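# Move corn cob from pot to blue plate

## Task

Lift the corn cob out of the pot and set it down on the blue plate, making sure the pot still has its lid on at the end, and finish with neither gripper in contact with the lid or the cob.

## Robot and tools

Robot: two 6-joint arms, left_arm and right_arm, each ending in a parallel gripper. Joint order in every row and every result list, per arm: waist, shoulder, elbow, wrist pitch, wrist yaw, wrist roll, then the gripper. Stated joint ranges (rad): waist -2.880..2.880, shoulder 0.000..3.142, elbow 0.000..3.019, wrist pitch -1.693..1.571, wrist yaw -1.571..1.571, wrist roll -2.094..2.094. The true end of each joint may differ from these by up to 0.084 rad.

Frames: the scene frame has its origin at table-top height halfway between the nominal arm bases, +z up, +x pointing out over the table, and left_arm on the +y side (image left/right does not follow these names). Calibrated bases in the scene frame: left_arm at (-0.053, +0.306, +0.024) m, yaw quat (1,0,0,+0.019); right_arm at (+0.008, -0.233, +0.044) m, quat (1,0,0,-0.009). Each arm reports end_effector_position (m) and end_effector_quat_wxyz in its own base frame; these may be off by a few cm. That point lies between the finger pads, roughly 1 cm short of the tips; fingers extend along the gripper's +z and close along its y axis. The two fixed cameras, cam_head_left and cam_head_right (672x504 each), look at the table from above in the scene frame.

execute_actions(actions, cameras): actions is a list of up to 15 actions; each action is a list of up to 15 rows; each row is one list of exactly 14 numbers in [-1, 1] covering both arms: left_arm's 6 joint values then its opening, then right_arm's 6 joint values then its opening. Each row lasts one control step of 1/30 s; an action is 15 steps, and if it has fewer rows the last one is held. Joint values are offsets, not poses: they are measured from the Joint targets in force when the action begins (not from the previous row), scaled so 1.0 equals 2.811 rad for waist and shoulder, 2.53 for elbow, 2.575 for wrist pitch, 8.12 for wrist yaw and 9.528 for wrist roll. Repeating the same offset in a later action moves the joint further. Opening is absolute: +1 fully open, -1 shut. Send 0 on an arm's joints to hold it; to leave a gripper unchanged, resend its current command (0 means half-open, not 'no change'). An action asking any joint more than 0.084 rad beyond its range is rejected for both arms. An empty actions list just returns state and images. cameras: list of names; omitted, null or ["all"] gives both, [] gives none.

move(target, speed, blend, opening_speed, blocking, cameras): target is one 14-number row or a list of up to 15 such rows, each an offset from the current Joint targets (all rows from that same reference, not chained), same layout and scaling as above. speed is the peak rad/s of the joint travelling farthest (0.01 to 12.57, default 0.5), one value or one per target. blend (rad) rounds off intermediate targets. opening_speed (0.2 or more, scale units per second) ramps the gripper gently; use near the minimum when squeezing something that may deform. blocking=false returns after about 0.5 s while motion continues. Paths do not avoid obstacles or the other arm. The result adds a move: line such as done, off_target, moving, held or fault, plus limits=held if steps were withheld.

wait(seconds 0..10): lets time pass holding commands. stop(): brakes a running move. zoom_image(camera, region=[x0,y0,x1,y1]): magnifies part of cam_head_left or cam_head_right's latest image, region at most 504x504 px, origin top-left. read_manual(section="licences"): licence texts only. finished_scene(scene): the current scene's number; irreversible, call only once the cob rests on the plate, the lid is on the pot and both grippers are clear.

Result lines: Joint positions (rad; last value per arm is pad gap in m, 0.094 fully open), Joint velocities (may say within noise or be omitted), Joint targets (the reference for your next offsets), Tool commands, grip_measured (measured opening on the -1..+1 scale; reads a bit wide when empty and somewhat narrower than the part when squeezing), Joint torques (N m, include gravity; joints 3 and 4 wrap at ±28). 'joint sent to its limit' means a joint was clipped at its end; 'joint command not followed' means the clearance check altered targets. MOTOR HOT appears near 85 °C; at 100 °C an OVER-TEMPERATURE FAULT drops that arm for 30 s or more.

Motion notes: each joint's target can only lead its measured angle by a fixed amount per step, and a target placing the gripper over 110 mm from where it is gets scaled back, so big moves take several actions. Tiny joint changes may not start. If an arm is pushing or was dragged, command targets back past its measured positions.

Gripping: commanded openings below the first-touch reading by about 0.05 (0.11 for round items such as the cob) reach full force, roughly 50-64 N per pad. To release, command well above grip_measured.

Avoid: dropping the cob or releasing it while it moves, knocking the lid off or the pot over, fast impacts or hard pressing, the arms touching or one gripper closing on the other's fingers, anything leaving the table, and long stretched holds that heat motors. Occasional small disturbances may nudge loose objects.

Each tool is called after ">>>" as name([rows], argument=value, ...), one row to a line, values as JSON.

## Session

>>> execute_actions(actions=[])

>>> zoom_image(camera="cam_head_left", region=[240, 190, 400, 330])

>>> zoom_image(camera="cam_head_right", region=[240, 190, 400, 330])

Scene clock: 0.00 s.
left_arm: end_effector_position=(+0.3785, -0.1923, +0.2734) grip_measured=+1.000 end_effector_quat_wxyz=(+0.651, +0.351, +0.597, -0.310) | right_arm: end_effector_position=(+0.6509, -0.4272, +0.1925) grip_measured=+1.000 end_effector_quat_wxyz=(+0.504, -0.349, +0.773, +0.165)
Joint positions: left_arm=[-0.174 1.107 0.436 0.729 0.799 0.046 0.094] | right_arm=[-0.78 2.515 2.63 -1.583 -1.115 -1.563 0.094]
Joint velocities: within noise
Joint torques (N m): no reading
Motor temperatures (°C): left_arm=[30 34 34 27 28 25 28] | right_arm=[26 30 34 28 27 26 25]
Heat: left arm: hottest shoulder 34 °C; right arm: hottest elbow 34 °C.
Joint targets: left_arm=[-0.174 1.107 0.458 0.733 0.799 0.046] | right_arm=[-0.780 2.501 2.658 -1.581 -1.115 -1.563]
Tool commands: left_gripper/opening=+1.0 right_gripper/opening=+1.0

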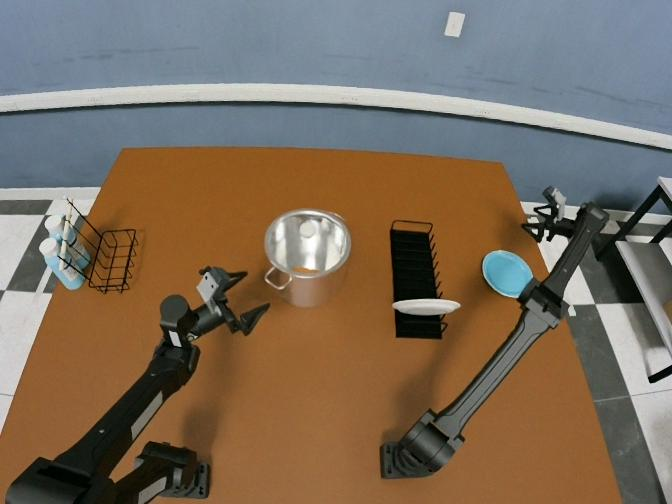

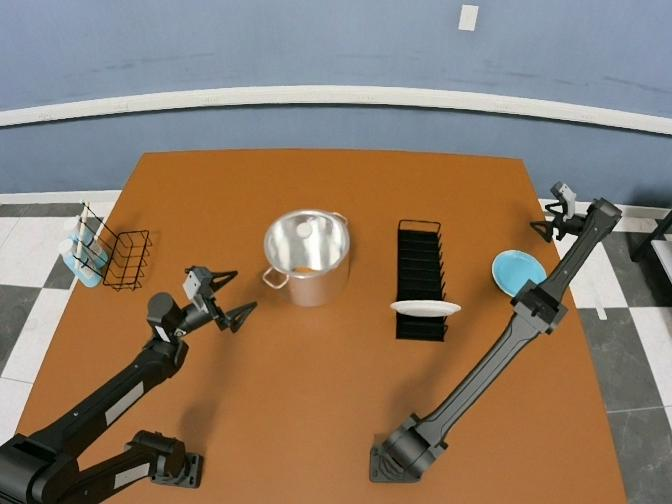

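Scaled by 3.150 (camera's finer frame: 960x720).

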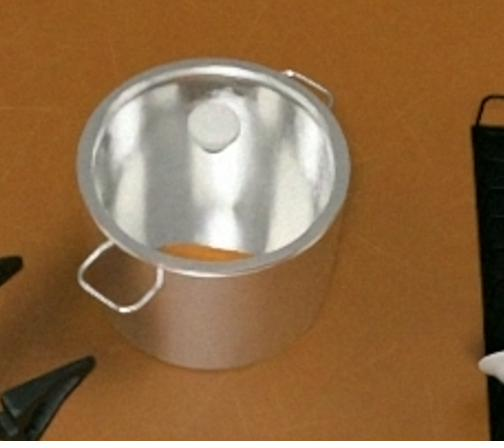

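Scaled by 3.150 (camera's finer frame: 960x720).

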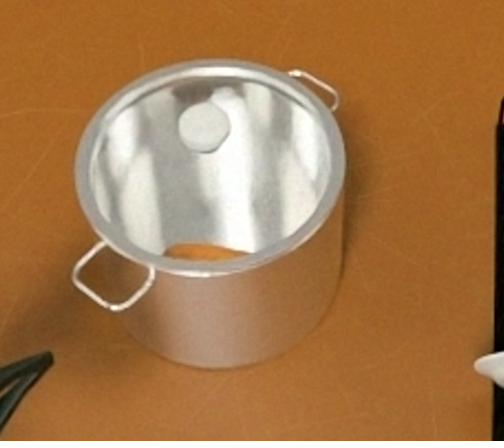

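>>> move(target=[-0.111,0.3284,0.7162,-0.8812,-0.0984,-0.0048,1,0.2063,-0.2622,-0.396,0.0808,0.114,0.045,0.45], speed=1.0)

>>> zoom_image(camera="cam_head_left", region=[240, 150, 400, 290])

>>> zoom_image(camera="cam_head_right", region=[240, 150, 400, 290])

Scene clock: 28.47 s.
left_arm: end_effector_position=(+0.6009, -0.3133, +0.2840) grip_measured=+1.000 end_effector_quat_wxyz=(+0.120, +0.243, +0.962, -0.031) | right_arm: end_effector_position=(+0.5581, -0.0830, +0.1958) grip_measured=+0.452 end_effector_quat_wxyz=(+0.084, -0.453, +0.886, +0.055)
Joint positions: left_arm=[-0.479 2.006 2.208 -1.524 0.004 0.015 0.094] | right_arm=[-0.205 1.787 1.662 -1.384 -0.191 -1.145 0.068]
Joint torques (N m): left_arm=[-2.32 -16.91 14.93 0.68 -0.12 -0.09] | right_arm=[0.97 -17.55 6.78 0.85 -0.26 0.04]
Motor temperatures (°C): left_arm=[30 34 39 27 28 25 28] | right_arm=[26 34 36 28 28 26 25]
Heat: left arm: hottest elbow 39 °C; right arm: hottest elbow 36 °C.
Joint targets: left_arm=[-0.486 2.030 2.270 -1.536 0.000 0.000] | right_arm=[-0.200 1.764 1.656 -1.373 -0.189 -1.134]
move: off_target (left_arm); left_arm: the elbow is farthest, 0.061 rad from its target

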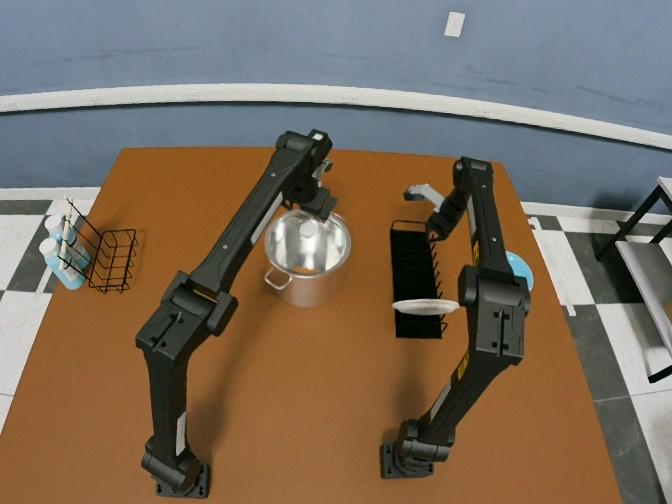

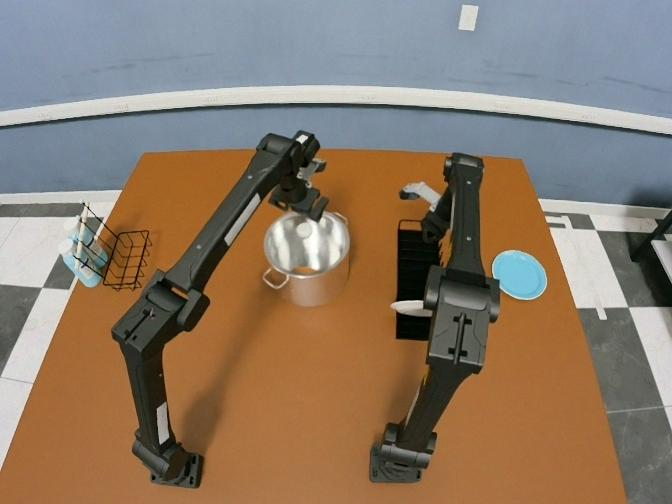

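Scaled by 3.150 (camera's finer frame: 960x720).

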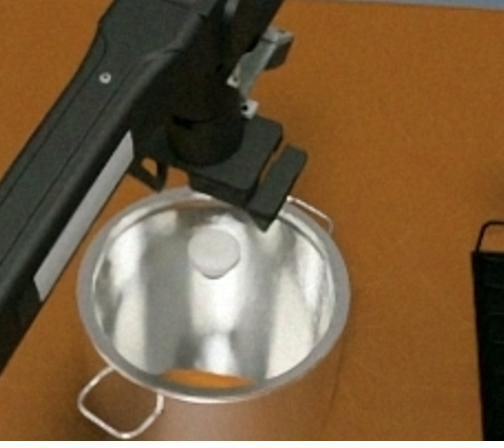

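Scaled by 3.150 (camera's finer frame: 960x720).

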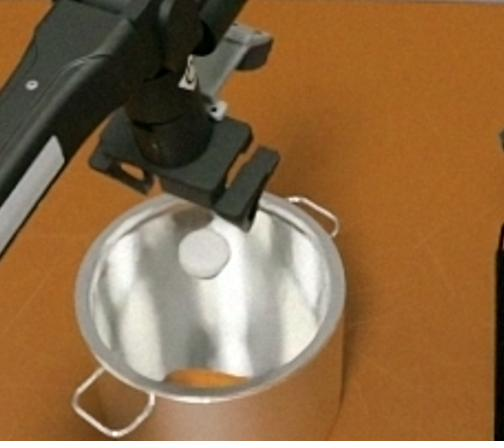

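>>> move(target=[0,-0.0231,-0.1285,0.1014,0,0,1,0,0,0,0,0,0,0.45], speed=0.25)

>>> zoom_image(camera="cam_head_left", region=[240, 150, 400, 290])

>>> zoom_image(camera="cam_head_right", region=[240, 150, 400, 290])

Scene clock: 42.70 s.
left_arm: end_effector_position=(+0.6026, -0.3144, +0.2039) grip_measured=+1.000 end_effector_quat_wxyz=(+0.124, +0.243, +0.962, -0.031) | right_arm: end_effector_position=(+0.5582, -0.0831, +0.1958) grip_measured=+0.452 end_effector_quat_wxyz=(+0.084, -0.453, +0.886, +0.055)
Joint positions: left_arm=[-0.479 1.982 1.959 -1.291 0.004 0.015 0.094] | right_arm=[-0.205 1.787 1.662 -1.384 -0.191 -1.144 0.068]
Joint torques (N m): left_arm=[-2.67 -19.49 8.46 2 -0.09 -0.06] | right_arm=[0.91 -17.55 6.76 0.85 -0.26 0.05]
Heat: left arm: hottest elbow 43 °C; right arm: hottest elbow 36 °C.
Joint targets: left_arm=[-0.486 1.966 1.945 -1.275 0.000 0.000] | right_arm=[-0.200 1.764 1.656 -1.373 -0.189 -1.134]
move: done

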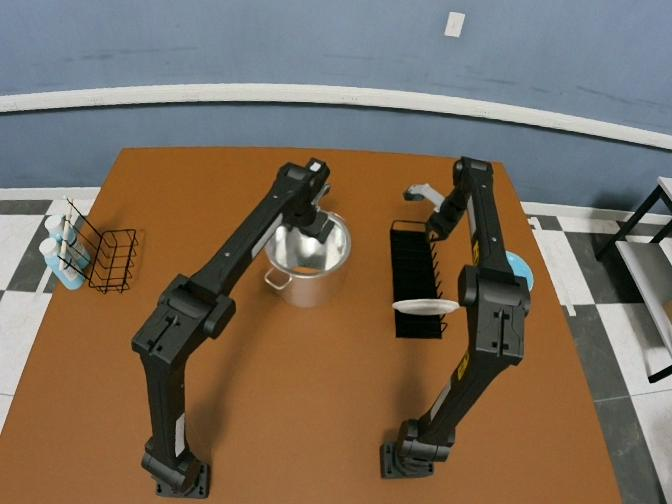

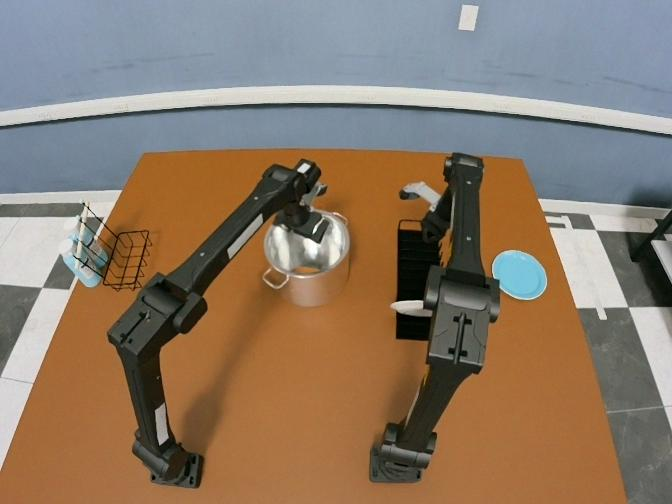

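Scaled by 3.150 (camera's finer frame: 960x720).

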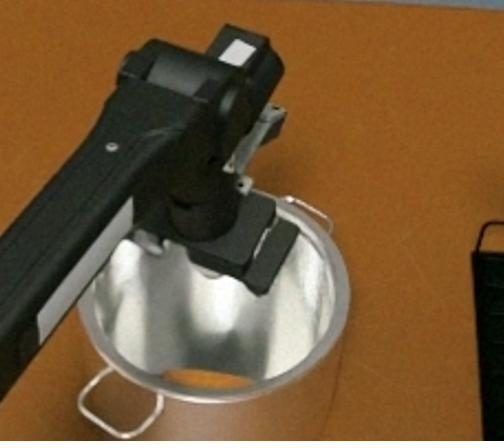

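Scaled by 3.150 (camera's finer frame: 960x720).

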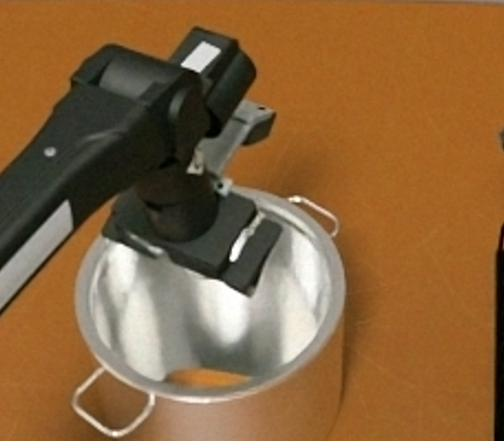

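>>> move(target=[0,0,0,0,0,0,-0.4,0,0,0,0,0,0,0.45], opening_speed=0.6, cameras=[])

Scene clock: 66.30 s.
left_arm: end_effector_position=(+0.6027, -0.3139, +0.2064) grip_measured=-0.098 end_effector_quat_wxyz=(+0.126, +0.242, +0.961, -0.031) | right_arm: end_effector_position=(+0.5582, -0.0831, +0.1958) grip_measured=+0.452 end_effector_quat_wxyz=(+0.084, -0.453, +0.886, +0.055)
Joint positions: left_arm=[-0.479 1.978 1.959 -1.291 0.001 0.014 0.042] | right_arm=[-0.205 1.787 1.662 -1.384 -0.191 -1.144 0.068]
Joint torques (N m): left_arm=[-2.32 -19.37 8.65 2 -0.04 -0.11] | right_arm=[0.97 -17.55 6.78 0.87 -0.26 0.04]
Heat: left arm: hottest elbow 40 °C; right arm: hottest elbow 36 °C.
Joint targets: left_arm=[-0.486 1.965 1.945 -1.275 0.001 0.000] | right_arm=[-0.200 1.764 1.656 -1.373 -0.189 -1.134]
move: done

>>> move([
  [0,0.0135,0.1522,-0.1076,0,0,-0.4,0,0,0,0,0,0,0.45],
  [0.171,0.0135,0.1522,-0.1076,0,0,-0.4,0,0,0,0,0,0,0.45],
], speed=[0.25,0.6])

>>> zoom_image(camera="cam_head_left", region=[255, 200, 360, 310])

>>> zoom_image(camera="cam_head_right", region=[255, 200, 360, 310])

Scene clock: 80.63 s.
left_arm: end_effector_position=(+0.6795, +0.0001, +0.2877) grip_measured=-0.099 end_effector_quat_wxyz=(+0.123, +0.006, +0.992, +0.002) | right_arm: end_effector_position=(+0.5582, -0.0831, +0.1958) grip_measured=+0.452 end_effector_quat_wxyz=(+0.084, -0.453, +0.886, +0.055)
Joint positions: left_arm=[0 2.018 2.239 -1.545 -0.002 0.012 0.042] | right_arm=[-0.205 1.787 1.662 -1.384 -0.191 -1.144 0.068]
Joint torques (N m): left_arm=[-2.02 -20.42 17.51 0.84 0.1 -0.1] | right_arm=[0.97 -17.61 6.78 0.87 -0.26 0.04]
Heat: left arm: hottest elbow 40 °C; right arm: hottest elbow 36 °C.
Joint targets: left_arm=[-0.006 2.003 2.330 -1.552 0.000 0.000] | right_arm=[-0.200 1.764 1.656 -1.373 -0.189 -1.134]
move: off_target (left_arm); left_arm: the elbow is farthest, 0.091 rad from its target

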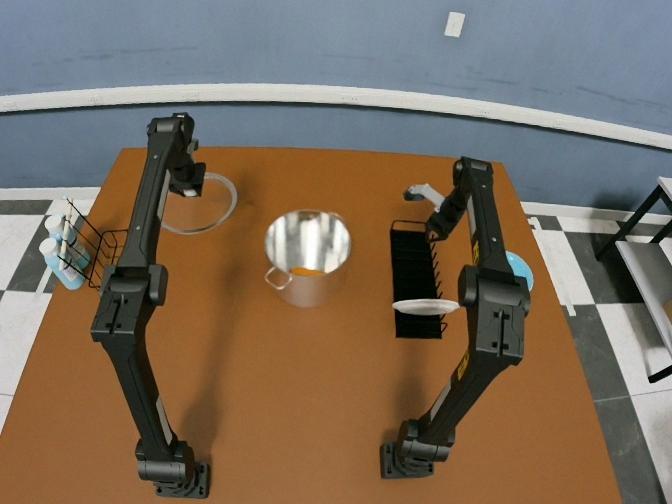

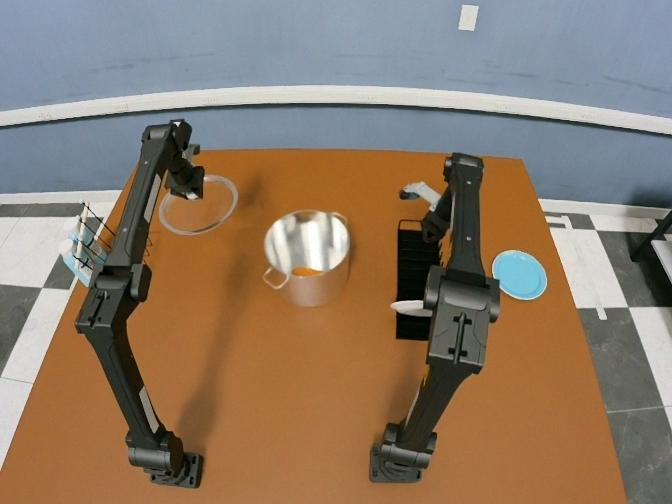

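Scaled by 4.582 (camera's finer frame: 960x720).

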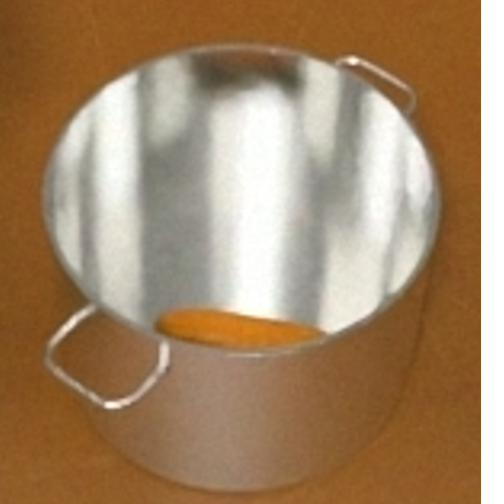

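Scaled by 4.582 (camera's finer frame: 960x720).

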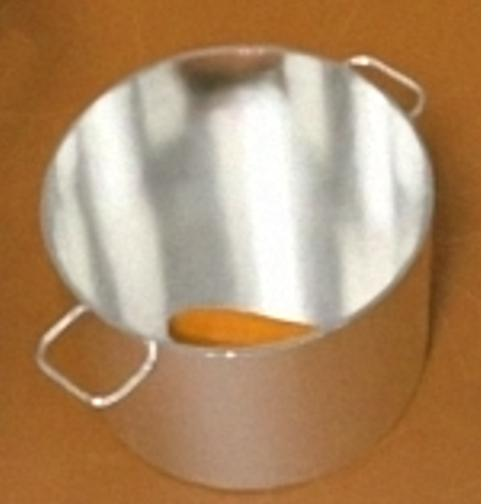

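>>> move([
  [0,0,0,0,0,0,-0.4,0.1964,0.0235,0.049,-0.0097,0.0002,0.0025,0.45],
  [0,0,0,0,0,0,-0.4,0.1964,0.0466,-0.0557,0.1014,0.0002,0.0025,0.45],
  [0,0,0,0,0,0,-0.4,0.1964,0.0765,-0.0862,0.1709,0.0002,0.0025,0.45],
], speed=[0.6,0.35,0.25])

>>> zoom_image(camera="cam_head_left", region=[255, 200, 360, 310])

>>> zoom_image(camera="cam_head_right", region=[255, 200, 360, 310])

Scene clock: 113.60 s.
left_arm: end_effector_position=(+0.6795, +0.0001, +0.2877) grip_measured=-0.099 end_effector_quat_wxyz=(+0.123, +0.006, +0.992, +0.002) | right_arm: end_effector_position=(+0.5356, +0.2363, +0.0153) grip_measured=+0.452 end_effector_quat_wxyz=(-0.077, +0.674, -0.731, -0.070)
Joint positions: left_arm=[0 2.018 2.239 -1.545 -0.002 0.012 0.042] | right_arm=[0.361 1.976 1.442 -0.944 -0.189 -1.12 0.068]
Joint torques (N m): left_arm=[-2.78 -20.19 17.51 0.92 0.1 -0.11] | right_arm=[-0.09 -16.62 6 0.94 -0.3 0.04]
Motor temperatures (°C): left_arm=[30 37 46 27 28 25 29] | right_arm=[26 33 36 28 27 26 25]
Heat: left arm: hottest elbow 46 °C; right arm: hottest elbow 36 °C.
Joint targets: left_arm=[-0.006 2.003 2.330 -1.552 0.000 0.000] | right_arm=[0.352 1.979 1.438 -0.933 -0.188 -1.110]
move: off_target (left_arm); left_arm: the elbow is farthest, 0.091 rad from its target

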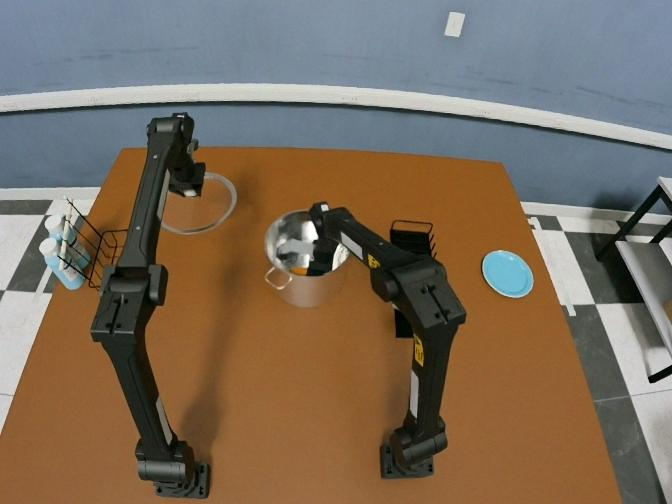

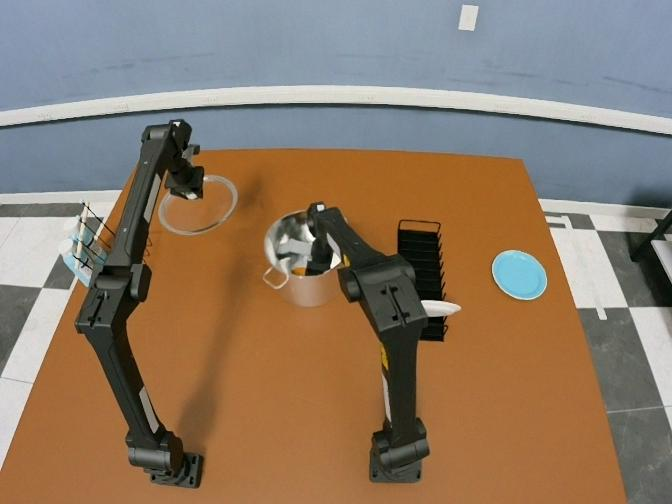

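Scaled by 4.582 (camera's finer frame: 960x720).

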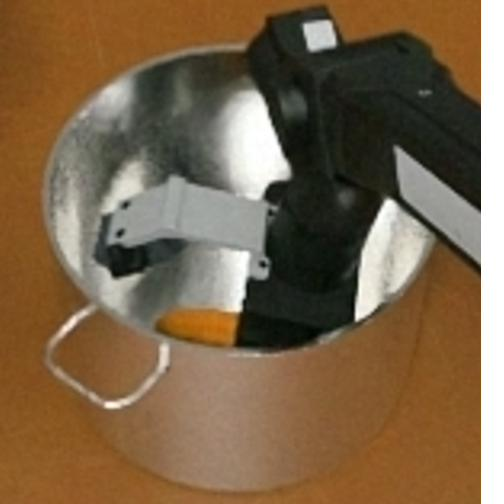

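Scaled by 4.582 (camera's finer frame: 960x720).

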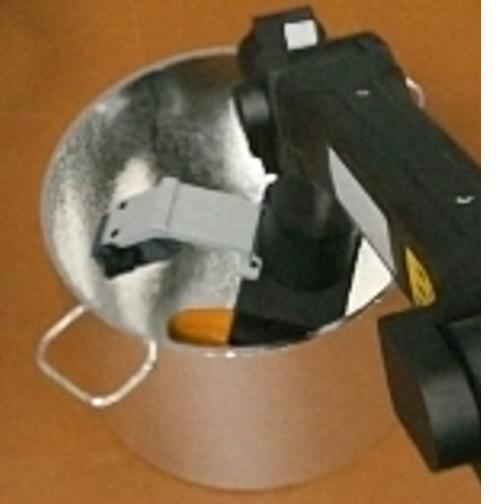

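>>> move([
  [0,0,0,0,0,0,-0.4,-0.0078,0,0,0,0,0,0.45],
  [0,0,0,0,0,0,-0.4,-0.0078,0.0139,-0.0091,0.0229,0,0,0.45],
], speed=0.12)

>>> zoom_image(camera="cam_head_left", region=[255, 200, 360, 310])

Scene clock: 121.77 s.
left_arm: end_effector_position=(+0.6795, +0.0001, +0.2877) grip_measured=-0.099 end_effector_quat_wxyz=(+0.123, +0.006, +0.992, +0.002) | right_arm: end_effector_position=(+0.5380, +0.2270, -0.0142) grip_measured=+0.452 end_effector_quat_wxyz=(+0.076, -0.667, +0.738, +0.071)
Joint positions: left_arm=[0 2.018 2.239 -1.545 -0.002 0.012 0.042] | right_arm=[0.344 2.017 1.418 -0.885 -0.19 -1.118 0.068]
Joint torques (N m): left_arm=[-2.32 -20.07 17.55 0.87 0.09 -0.1] | right_arm=[-0.44 -16.91 5.81 0.95 -0.27 0.02]
Heat: left arm: hottest elbow 47 °C; right arm: hottest elbow 36 °C.
Joint targets: left_arm=[-0.006 2.003 2.330 -1.552 0.000 0.000] | right_arm=[0.330 2.018 1.415 -0.874 -0.188 -1.110]
move: off_target (left_arm); left_arm: the elbow is farthest, 0.091 rad from its target

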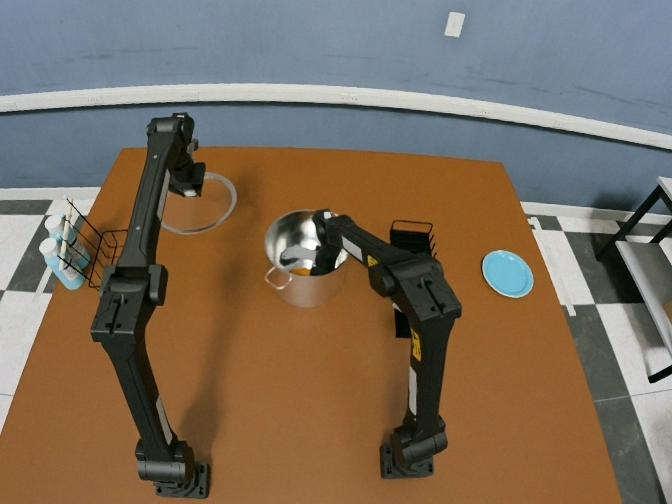

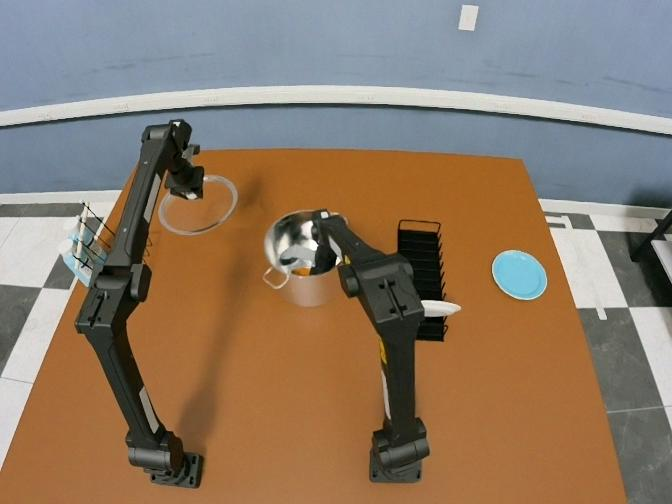

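Scaled by 4.582 (camera's finer frame: 960x720).

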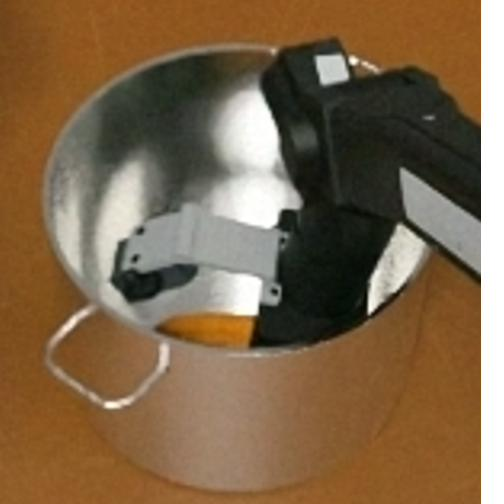

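>>> move(target=[0,0,0,0,0,0,-0.4,0,0,0,0,0,0,-0.4], opening_speed=0.4, cameras=["cam_head_left"])

>>> zoom_image(camera="cam_head_left", region=[255, 200, 360, 310])

Scene clock: 128.23 s.
left_arm: end_effector_position=(+0.6795, +0.0001, +0.2877) grip_measured=-0.099 end_effector_quat_wxyz=(+0.123, +0.006, +0.992, +0.002) | right_arm: end_effector_position=(+0.5380, +0.2270, -0.0142) grip_measured=+0.074 end_effector_quat_wxyz=(+0.076, -0.667, +0.738, +0.071)
Joint positions: left_arm=[0 2.018 2.239 -1.545 -0.002 0.012 0.042] | right_arm=[0.344 2.017 1.418 -0.885 -0.19 -1.118 0.05]
Joint torques (N m): left_arm=[-2.2 -20.25 17.54 0.83 0.16 -0.07] | right_arm=[-0.44 -16.85 5.79 0.95 -0.27 0.02]
Heat: left arm: hottest elbow 48 °C; right arm: hottest elbow 37 °C.
Joint targets: left_arm=[-0.006 2.003 2.330 -1.552 0.000 0.000] | right_arm=[0.330 2.018 1.415 -0.874 -0.188 -1.110]
move: off_target (left_arm); left_arm: the elbow is farthest, 0.091 rad from its target

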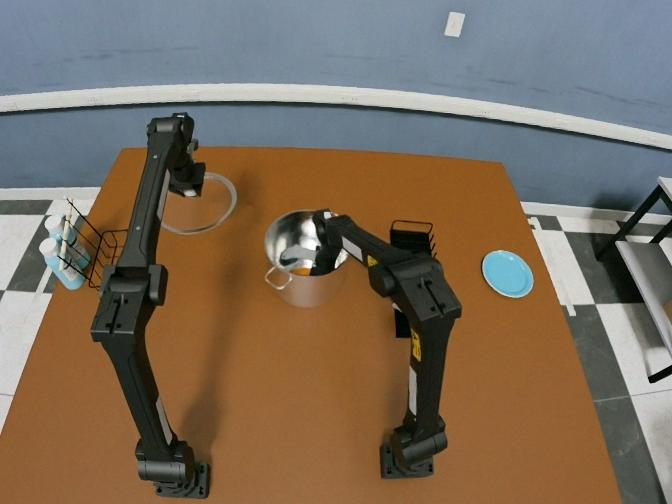

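Scaled by 4.582 (camera's finer frame: 960x720).

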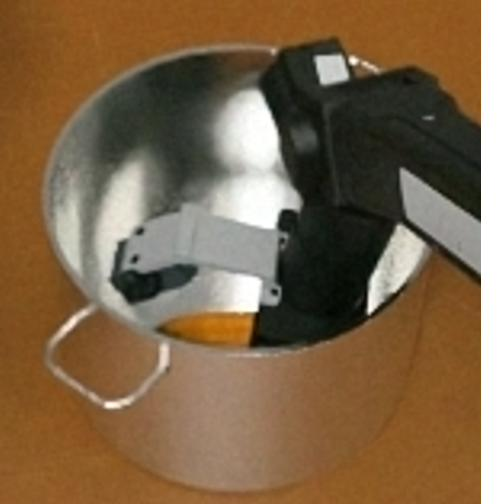

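>>> move([
  [0,0,0,0,0,0,-0.4,0,-0.0562,0.0613,-0.0994,0,0,-0.4],
  [0,0,0,0,0,0,-0.4,0,-0.0811,0.1522,-0.2043,0,0,-0.4],
], speed=0.35, cameras=["cam_head_left"])

Scene clock: 157.70 s.
left_arm: end_effector_position=(+0.6795, +0.0001, +0.2877) grip_measured=-0.099 end_effector_quat_wxyz=(+0.123, +0.006, +0.992, +0.002) | right_arm: end_effector_position=(+0.5384, +0.2266, +0.2062) grip_measured=+0.074 end_effector_quat_wxyz=(+0.077, -0.667, +0.738, +0.069)
Joint positions: left_arm=[0 2.018 2.239 -1.545 -0.002 0.012 0.042] | right_arm=[0.344 1.819 1.733 -1.394 -0.187 -1.116 0.05]
Joint torques (N m): left_arm=[-1.9 -20.48 17.54 0.75 0.09 -0.05] | right_arm=[-0.44 -18.55 12.23 0.24 -0.37 0]
Motor temperatures (°C): left_arm=[29 37 51 27 28 25 30] | right_arm=[26 33 37 28 27 26 26]
Heat: left arm: hottest elbow 51 °C; right arm: hottest elbow 37 °C.
Joint targets: left_arm=[-0.006 2.003 2.330 -1.552 0.000 0.000] | right_arm=[0.330 1.790 1.800 -1.400 -0.188 -1.110]
move: off_target (left_arm, right_arm); left_arm: the elbow is farthest, 0.091 rad from its target; right_arm: the elbow is farthest, 0.067 rad from its target

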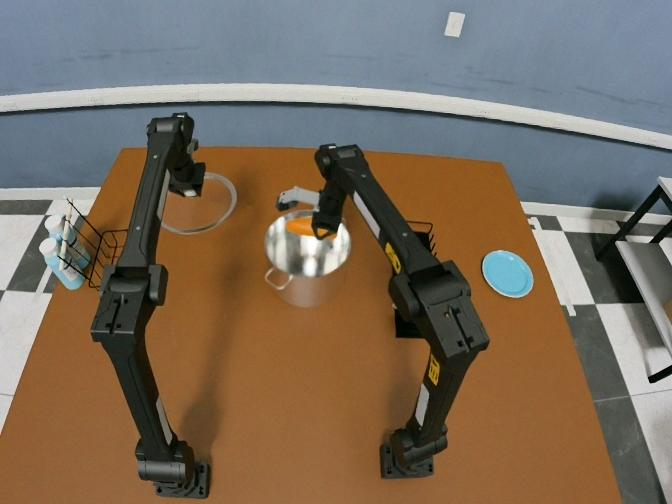

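>>> move([
  [0,0,0,0,0,0,-0.4,-0.3664,0,0,0,0,0,-0.4],
  [-0.1636,0,0,0,0,0,-0.4,-0.3664,0.1587,0.0648,0.0757,0,0,-0.4],
], speed=[0.7,0.4])

>>> zoom_image(camera="cam_head_left", region=[440, 210, 560, 330])

>>> zoom_image(camera="cam_head_left", region=[240, 150, 400, 290])

Scene clock: 167.53 s.
left_arm: end_effector_position=(+0.6039, -0.3113, +0.2877) grip_measured=-0.099 end_effector_quat_wxyz=(+0.119, +0.240, +0.963, -0.029) | right_arm: end_effector_position=(+0.5284, -0.4139, +0.0013) grip_measured=+0.074 end_effector_quat_wxyz=(+0.071, -0.200, +0.975, +0.059)
Joint positions: left_arm=[-0.475 2.018 2.239 -1.545 0.001 0.012 0.042] | right_arm=[-0.711 2.259 1.897 -1.214 -0.184 -1.116 0.05]
Joint torques (N m): left_arm=[-0.5 -20.13 17.55 0.79 -0.01 -0.07] | right_arm=[1.38 -22.36 11.67 0.68 -0.52 -0.01]
Heat: left arm: hottest elbow 52 °C; right arm: hottest elbow 38 °C.
Joint targets: left_arm=[-0.466 2.003 2.330 -1.552 0.001 0.000] | right_arm=[-0.700 2.236 1.964 -1.205 -0.188 -1.110]
move: off_target (left_arm, right_arm); left_arm: the elbow is farthest, 0.091 rad from its target; right_arm: the elbow is farthest, 0.067 rad from its target

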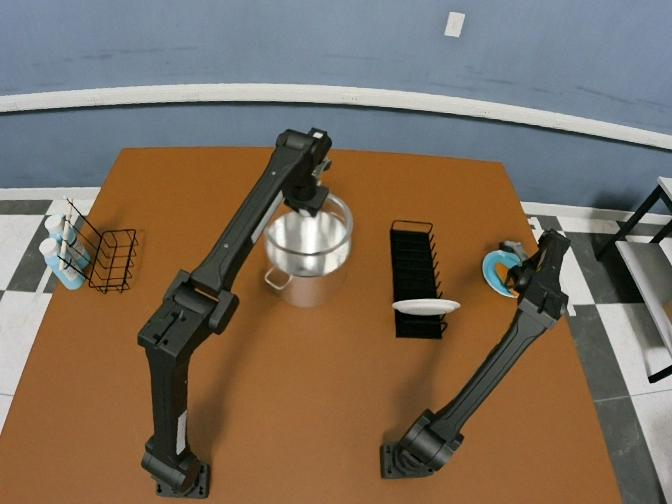

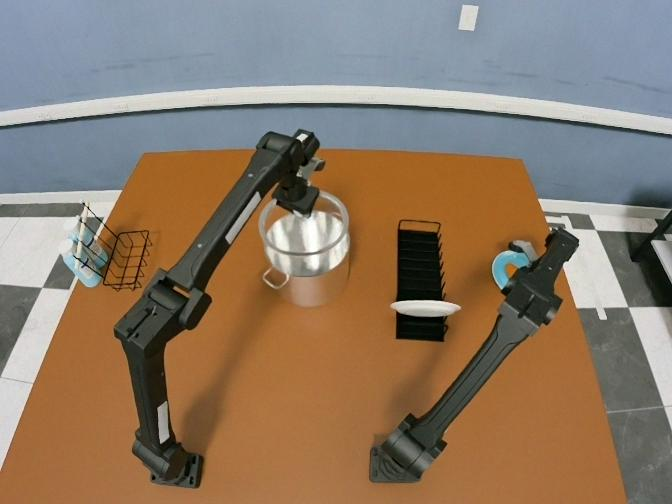

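Scaled by 4.200 (camera's finer frame: 960x720).

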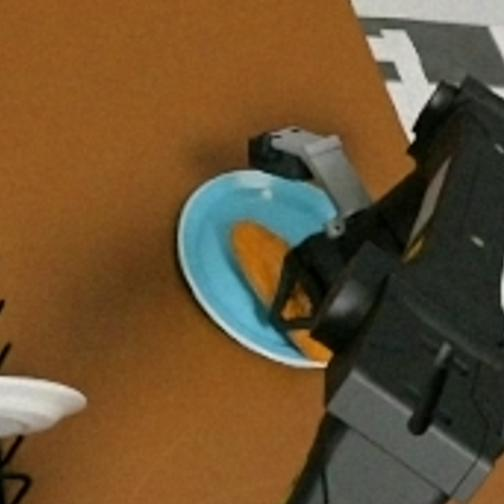

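Scaled by 3.150 (camera's finer frame: 960x720).

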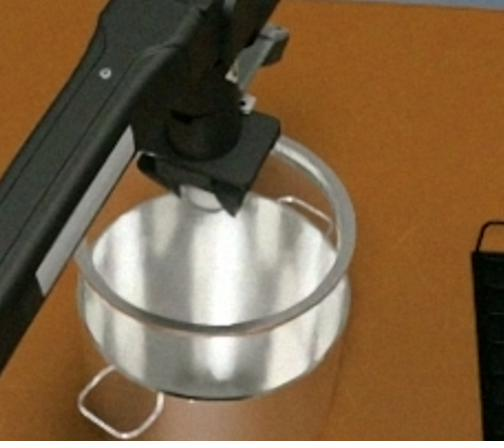

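>>> move(target=[0,-0.0338,-0.1233,0.0901,0,0,-0.4,0.0043,-0.011,0.03,0,0,0,-0.4], speed=0.25)

>>> zoom_image(camera="cam_head_left", region=[440, 210, 560, 330])

>>> zoom_image(camera="cam_head_left", region=[240, 150, 400, 290])

Scene clock: 183.93 s.
left_arm: end_effector_position=(+0.6031, -0.3109, +0.2295) grip_measured=-0.099 end_effector_quat_wxyz=(+0.128, +0.239, +0.962, -0.031) | right_arm: end_effector_position=(+0.5520, -0.4262, +0.0284) grip_measured=+0.074 end_effector_quat_wxyz=(+0.093, -0.208, +0.973, +0.030)
Joint positions: left_arm=[-0.475 1.973 2.011 -1.344 0.001 0.012 0.042] | right_arm=[-0.702 2.258 1.968 -1.214 -0.184 -1.116 0.05]
Joint torques (N m): left_arm=[-0.79 -23.77 10.44 2.22 -0.02 -0.08] | right_arm=[1.61 -25.17 12.26 0.83 -0.52 0]
Heat: left arm: hottest elbow 53 °C; right arm: hottest elbow 39 °C.
Joint targets: left_arm=[-0.466 1.908 2.018 -1.320 0.001 0.000] | right_arm=[-0.688 2.205 2.039 -1.205 -0.188 -1.110]
move: off_target (left_arm, right_arm); left_arm: the shoulder is farthest, 0.065 rad from its target; right_arm: the elbow is farthest, 0.072 rad from its target

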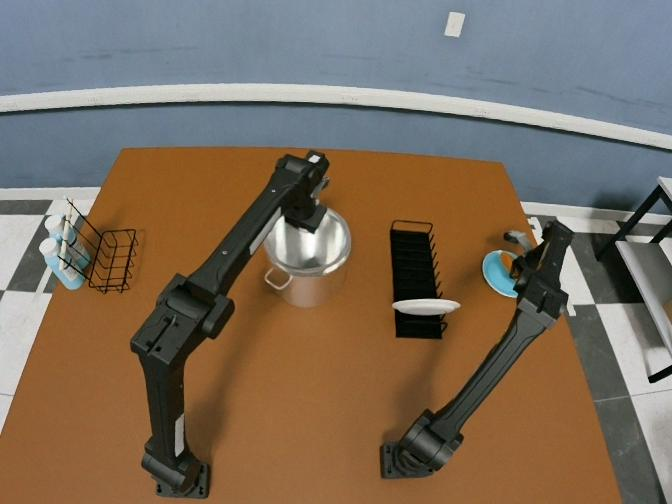

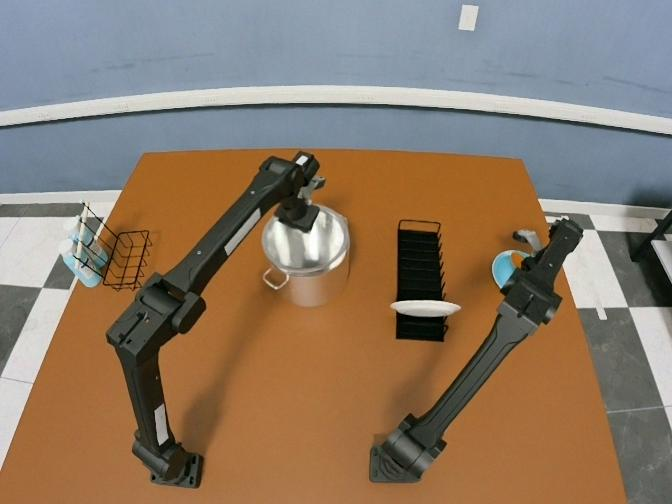

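Scaled by 4.200 (camera's finer frame: 960x720).

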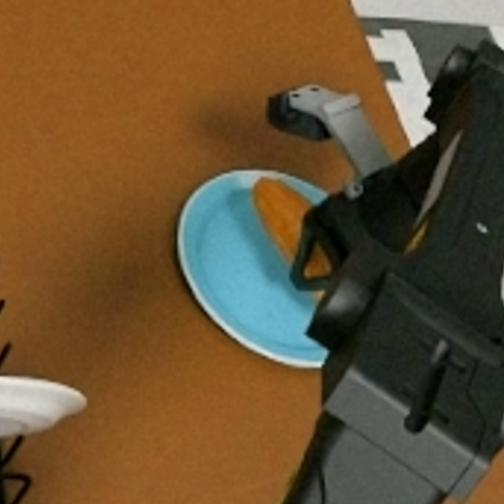

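Scaled by 3.150 (camera's finer frame: 960x720).

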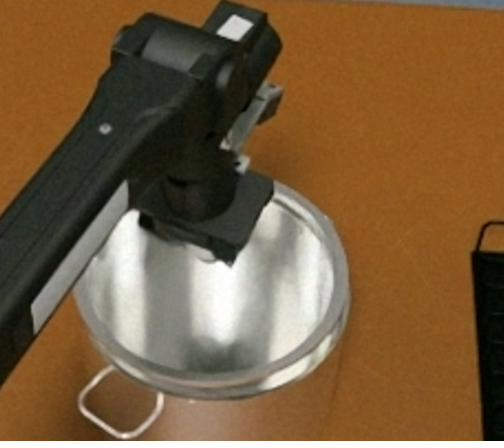

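>>> move(target=[-0.0082,0.0043,-0.0134,0.0136,0,0,-0.4,0.0043,0.0238,-0.0478,0.0384,0,0,-0.4], speed=0.1)

>>> zoom_image(camera="cam_head_left", region=[440, 210, 560, 330])

>>> zoom_image(camera="cam_head_left", region=[240, 150, 400, 290])

Scene clock: 201.70 s.
left_arm: end_effector_position=(+0.6037, -0.3112, +0.2167) grip_measured=-0.099 end_effector_quat_wxyz=(+0.129, +0.239, +0.962, -0.031) | right_arm: end_effector_position=(+0.5577, -0.4201, -0.0081) grip_measured=+0.074 end_effector_quat_wxyz=(+0.098, -0.214, +0.972, +0.025)
Joint positions: left_arm=[-0.475 1.973 1.977 -1.309 0.001 0.012 0.042] | right_arm=[-0.69 2.285 1.915 -1.118 -0.185 -1.116 0.05]
Joint torques (N m): left_arm=[-2.78 -22.83 10.43 2.22 -0.05 -0.11] | right_arm=[1.61 -21.71 7.05 0.95 -0.5 0]
Heat: left arm: hottest elbow 52 °C; right arm: hottest elbow 41 °C.
Joint targets: left_arm=[-0.489 1.920 1.985 -1.285 0.001 0.000] | right_arm=[-0.676 2.272 1.918 -1.106 -0.188 -1.110]
move: off_target (left_arm); left_arm: the shoulder is farthest, 0.053 rad from its target

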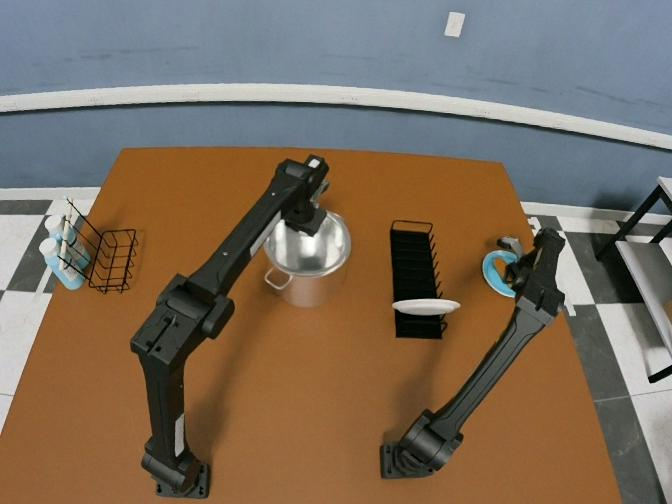

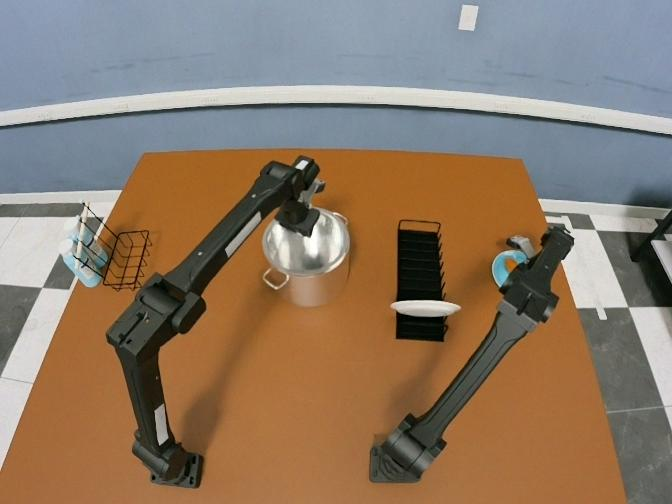

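Scaled by 4.200 (camera's finer frame: 960x720).

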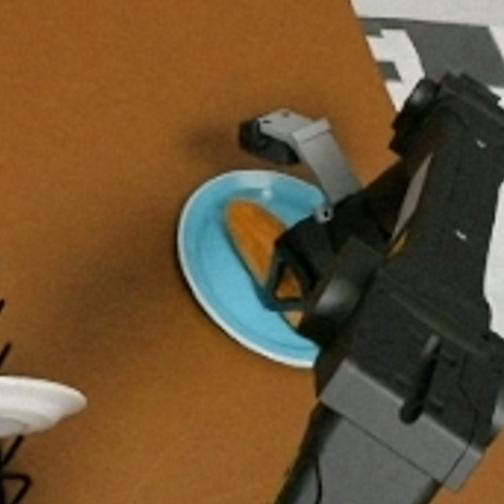

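Scaled by 3.150 (camera's finer frame: 960x720).

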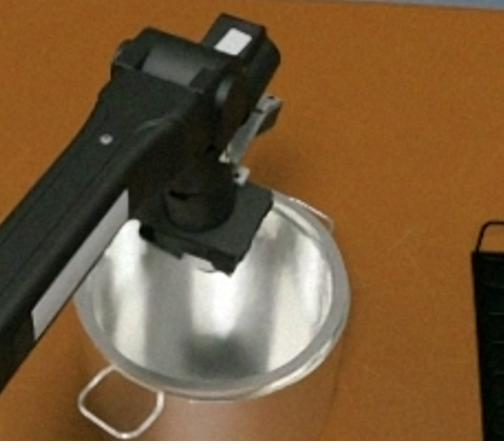

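>>> move(target=[-0.0032,0.0071,-0.0071,0.007,0,0,-0.4,0,0.0036,-0.0012,0.0027,0,0,-0.4], speed=0.06)

>>> zoom_image(camera="cam_head_left", region=[240, 150, 400, 290])

>>> zoom_image(camera="cam_head_right", region=[240, 150, 400, 290])

Scene clock: 210.93 s.
left_arm: end_effector_position=(+0.6009, -0.3162, +0.2101) grip_measured=-0.099 end_effector_quat_wxyz=(+0.129, +0.243, +0.961, -0.032) | right_arm: end_effector_position=(+0.5587, -0.4209, -0.0082) grip_measured=+0.074 end_effector_quat_wxyz=(+0.100, -0.214, +0.971, +0.022)
Joint positions: left_arm=[-0.483 1.973 1.96 -1.292 0.001 0.012 0.042] | right_arm=[-0.69 2.286 1.915 -1.112 -0.185 -1.116 0.05]
Joint torques (N m): left_arm=[-2.61 -21.07 10.32 2.28 -0.02 -0.09] | right_arm=[1.61 -21.13 6.78 1.02 -0.5 0]
Heat: left arm: hottest elbow 51 °C; right arm: hottest elbow 41 °C.
Joint targets: left_arm=[-0.497 1.940 1.966 -1.267 0.001 0.000] | right_arm=[-0.676 2.282 1.915 -1.099 -0.188 -1.110]
move: done

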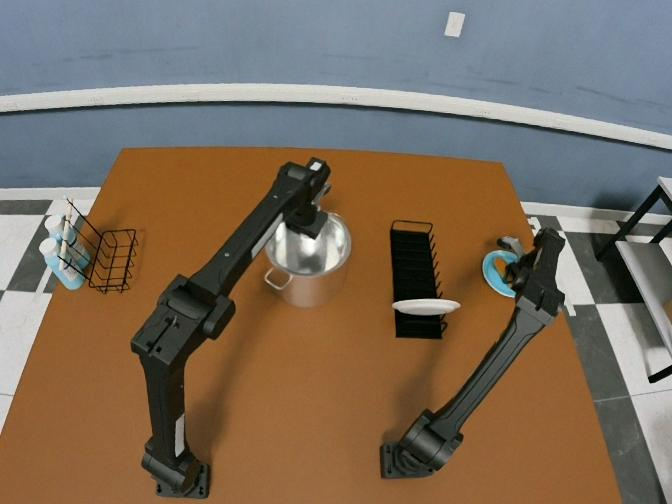

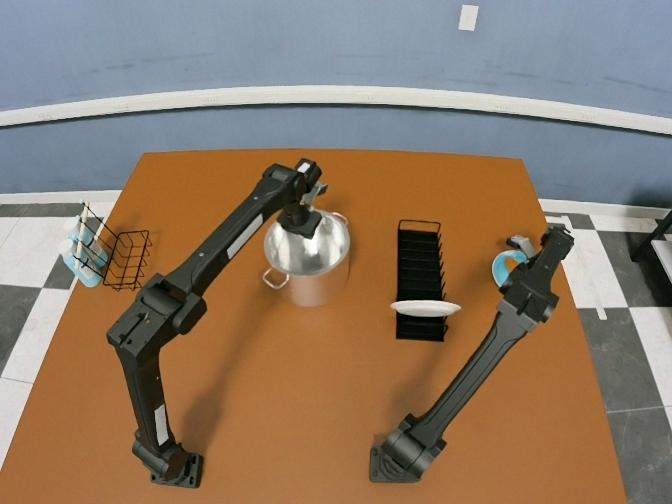

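Scaled by 3.150 (camera's finer frame: 960x720).

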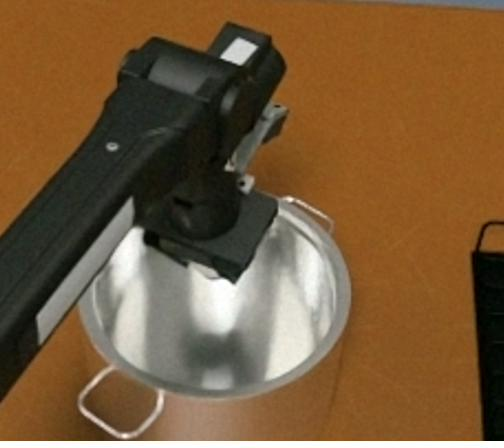

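Scaled by 3.150 (camera's finer frame: 960x720).

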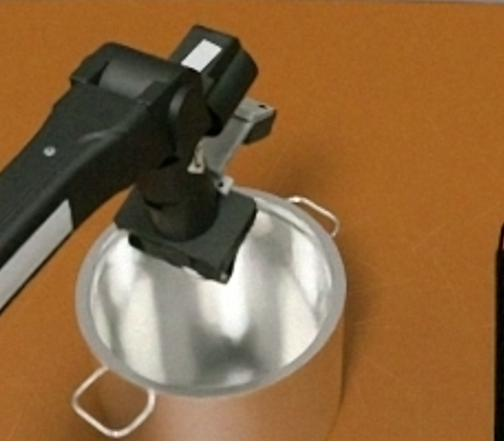

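>>> move(target=[0.0100,0.0107,0,0,0,0,-0.4,0,0,0,0,0,0,0.4], speed=0.06, opening_speed=0.5)

>>> zoom_image(camera="cam_head_left", region=[240, 150, 400, 290])

>>> zoom_image(camera="cam_head_left", region=[440, 210, 560, 330])

Scene clock: 220.17 s.
left_arm: end_effector_position=(+0.6011, -0.3163, +0.2096) grip_measured=-0.099 end_effector_quat_wxyz=(+0.128, +0.243, +0.961, -0.031) | right_arm: end_effector_position=(+0.5593, -0.4208, -0.0082) grip_measured=+0.397 end_effector_quat_wxyz=(+0.100, -0.215, +0.971, +0.022)
Joint positions: left_arm=[-0.483 1.974 1.96 -1.292 0.001 0.012 0.042] | right_arm=[-0.69 2.286 1.915 -1.111 -0.186 -1.116 0.066]
Joint torques (N m): left_arm=[-0.62 -18.37 10.36 2.44 -0.02 -0.1] | right_arm=[1.61 -21.13 6.79 0.95 -0.45 0]
Heat: left arm: hottest elbow 50 °C; right arm: hottest elbow 40 °C.
Joint targets: left_arm=[-0.469 1.970 1.967 -1.267 0.001 0.000] | right_arm=[-0.675 2.282 1.915 -1.099 -0.188 -1.110]
move: done

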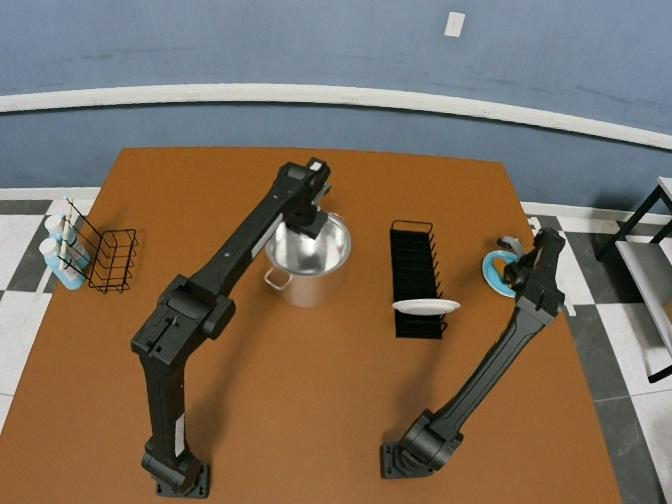

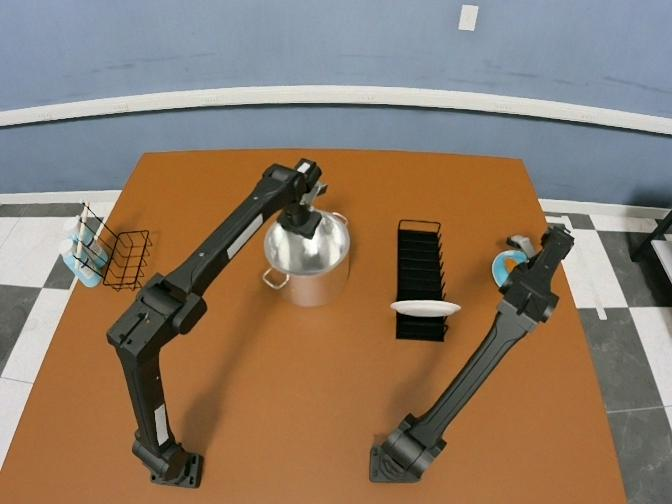

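Scaled by 3.150 (camera's finer frame: 960x720).

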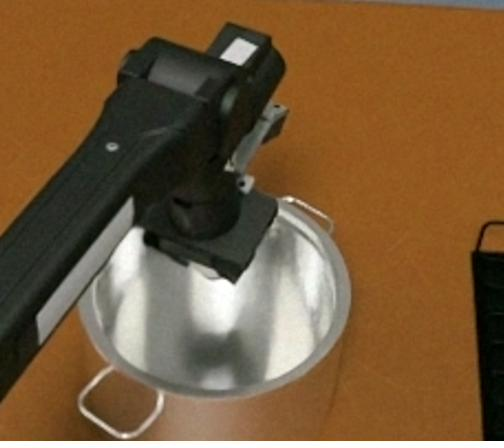

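Scaled by 4.200 (camera's finer frame: 960x720).

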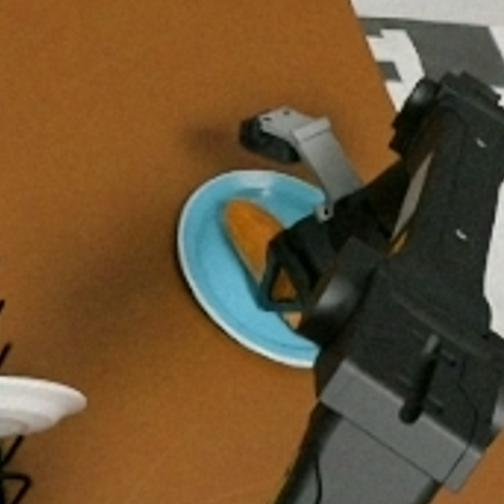

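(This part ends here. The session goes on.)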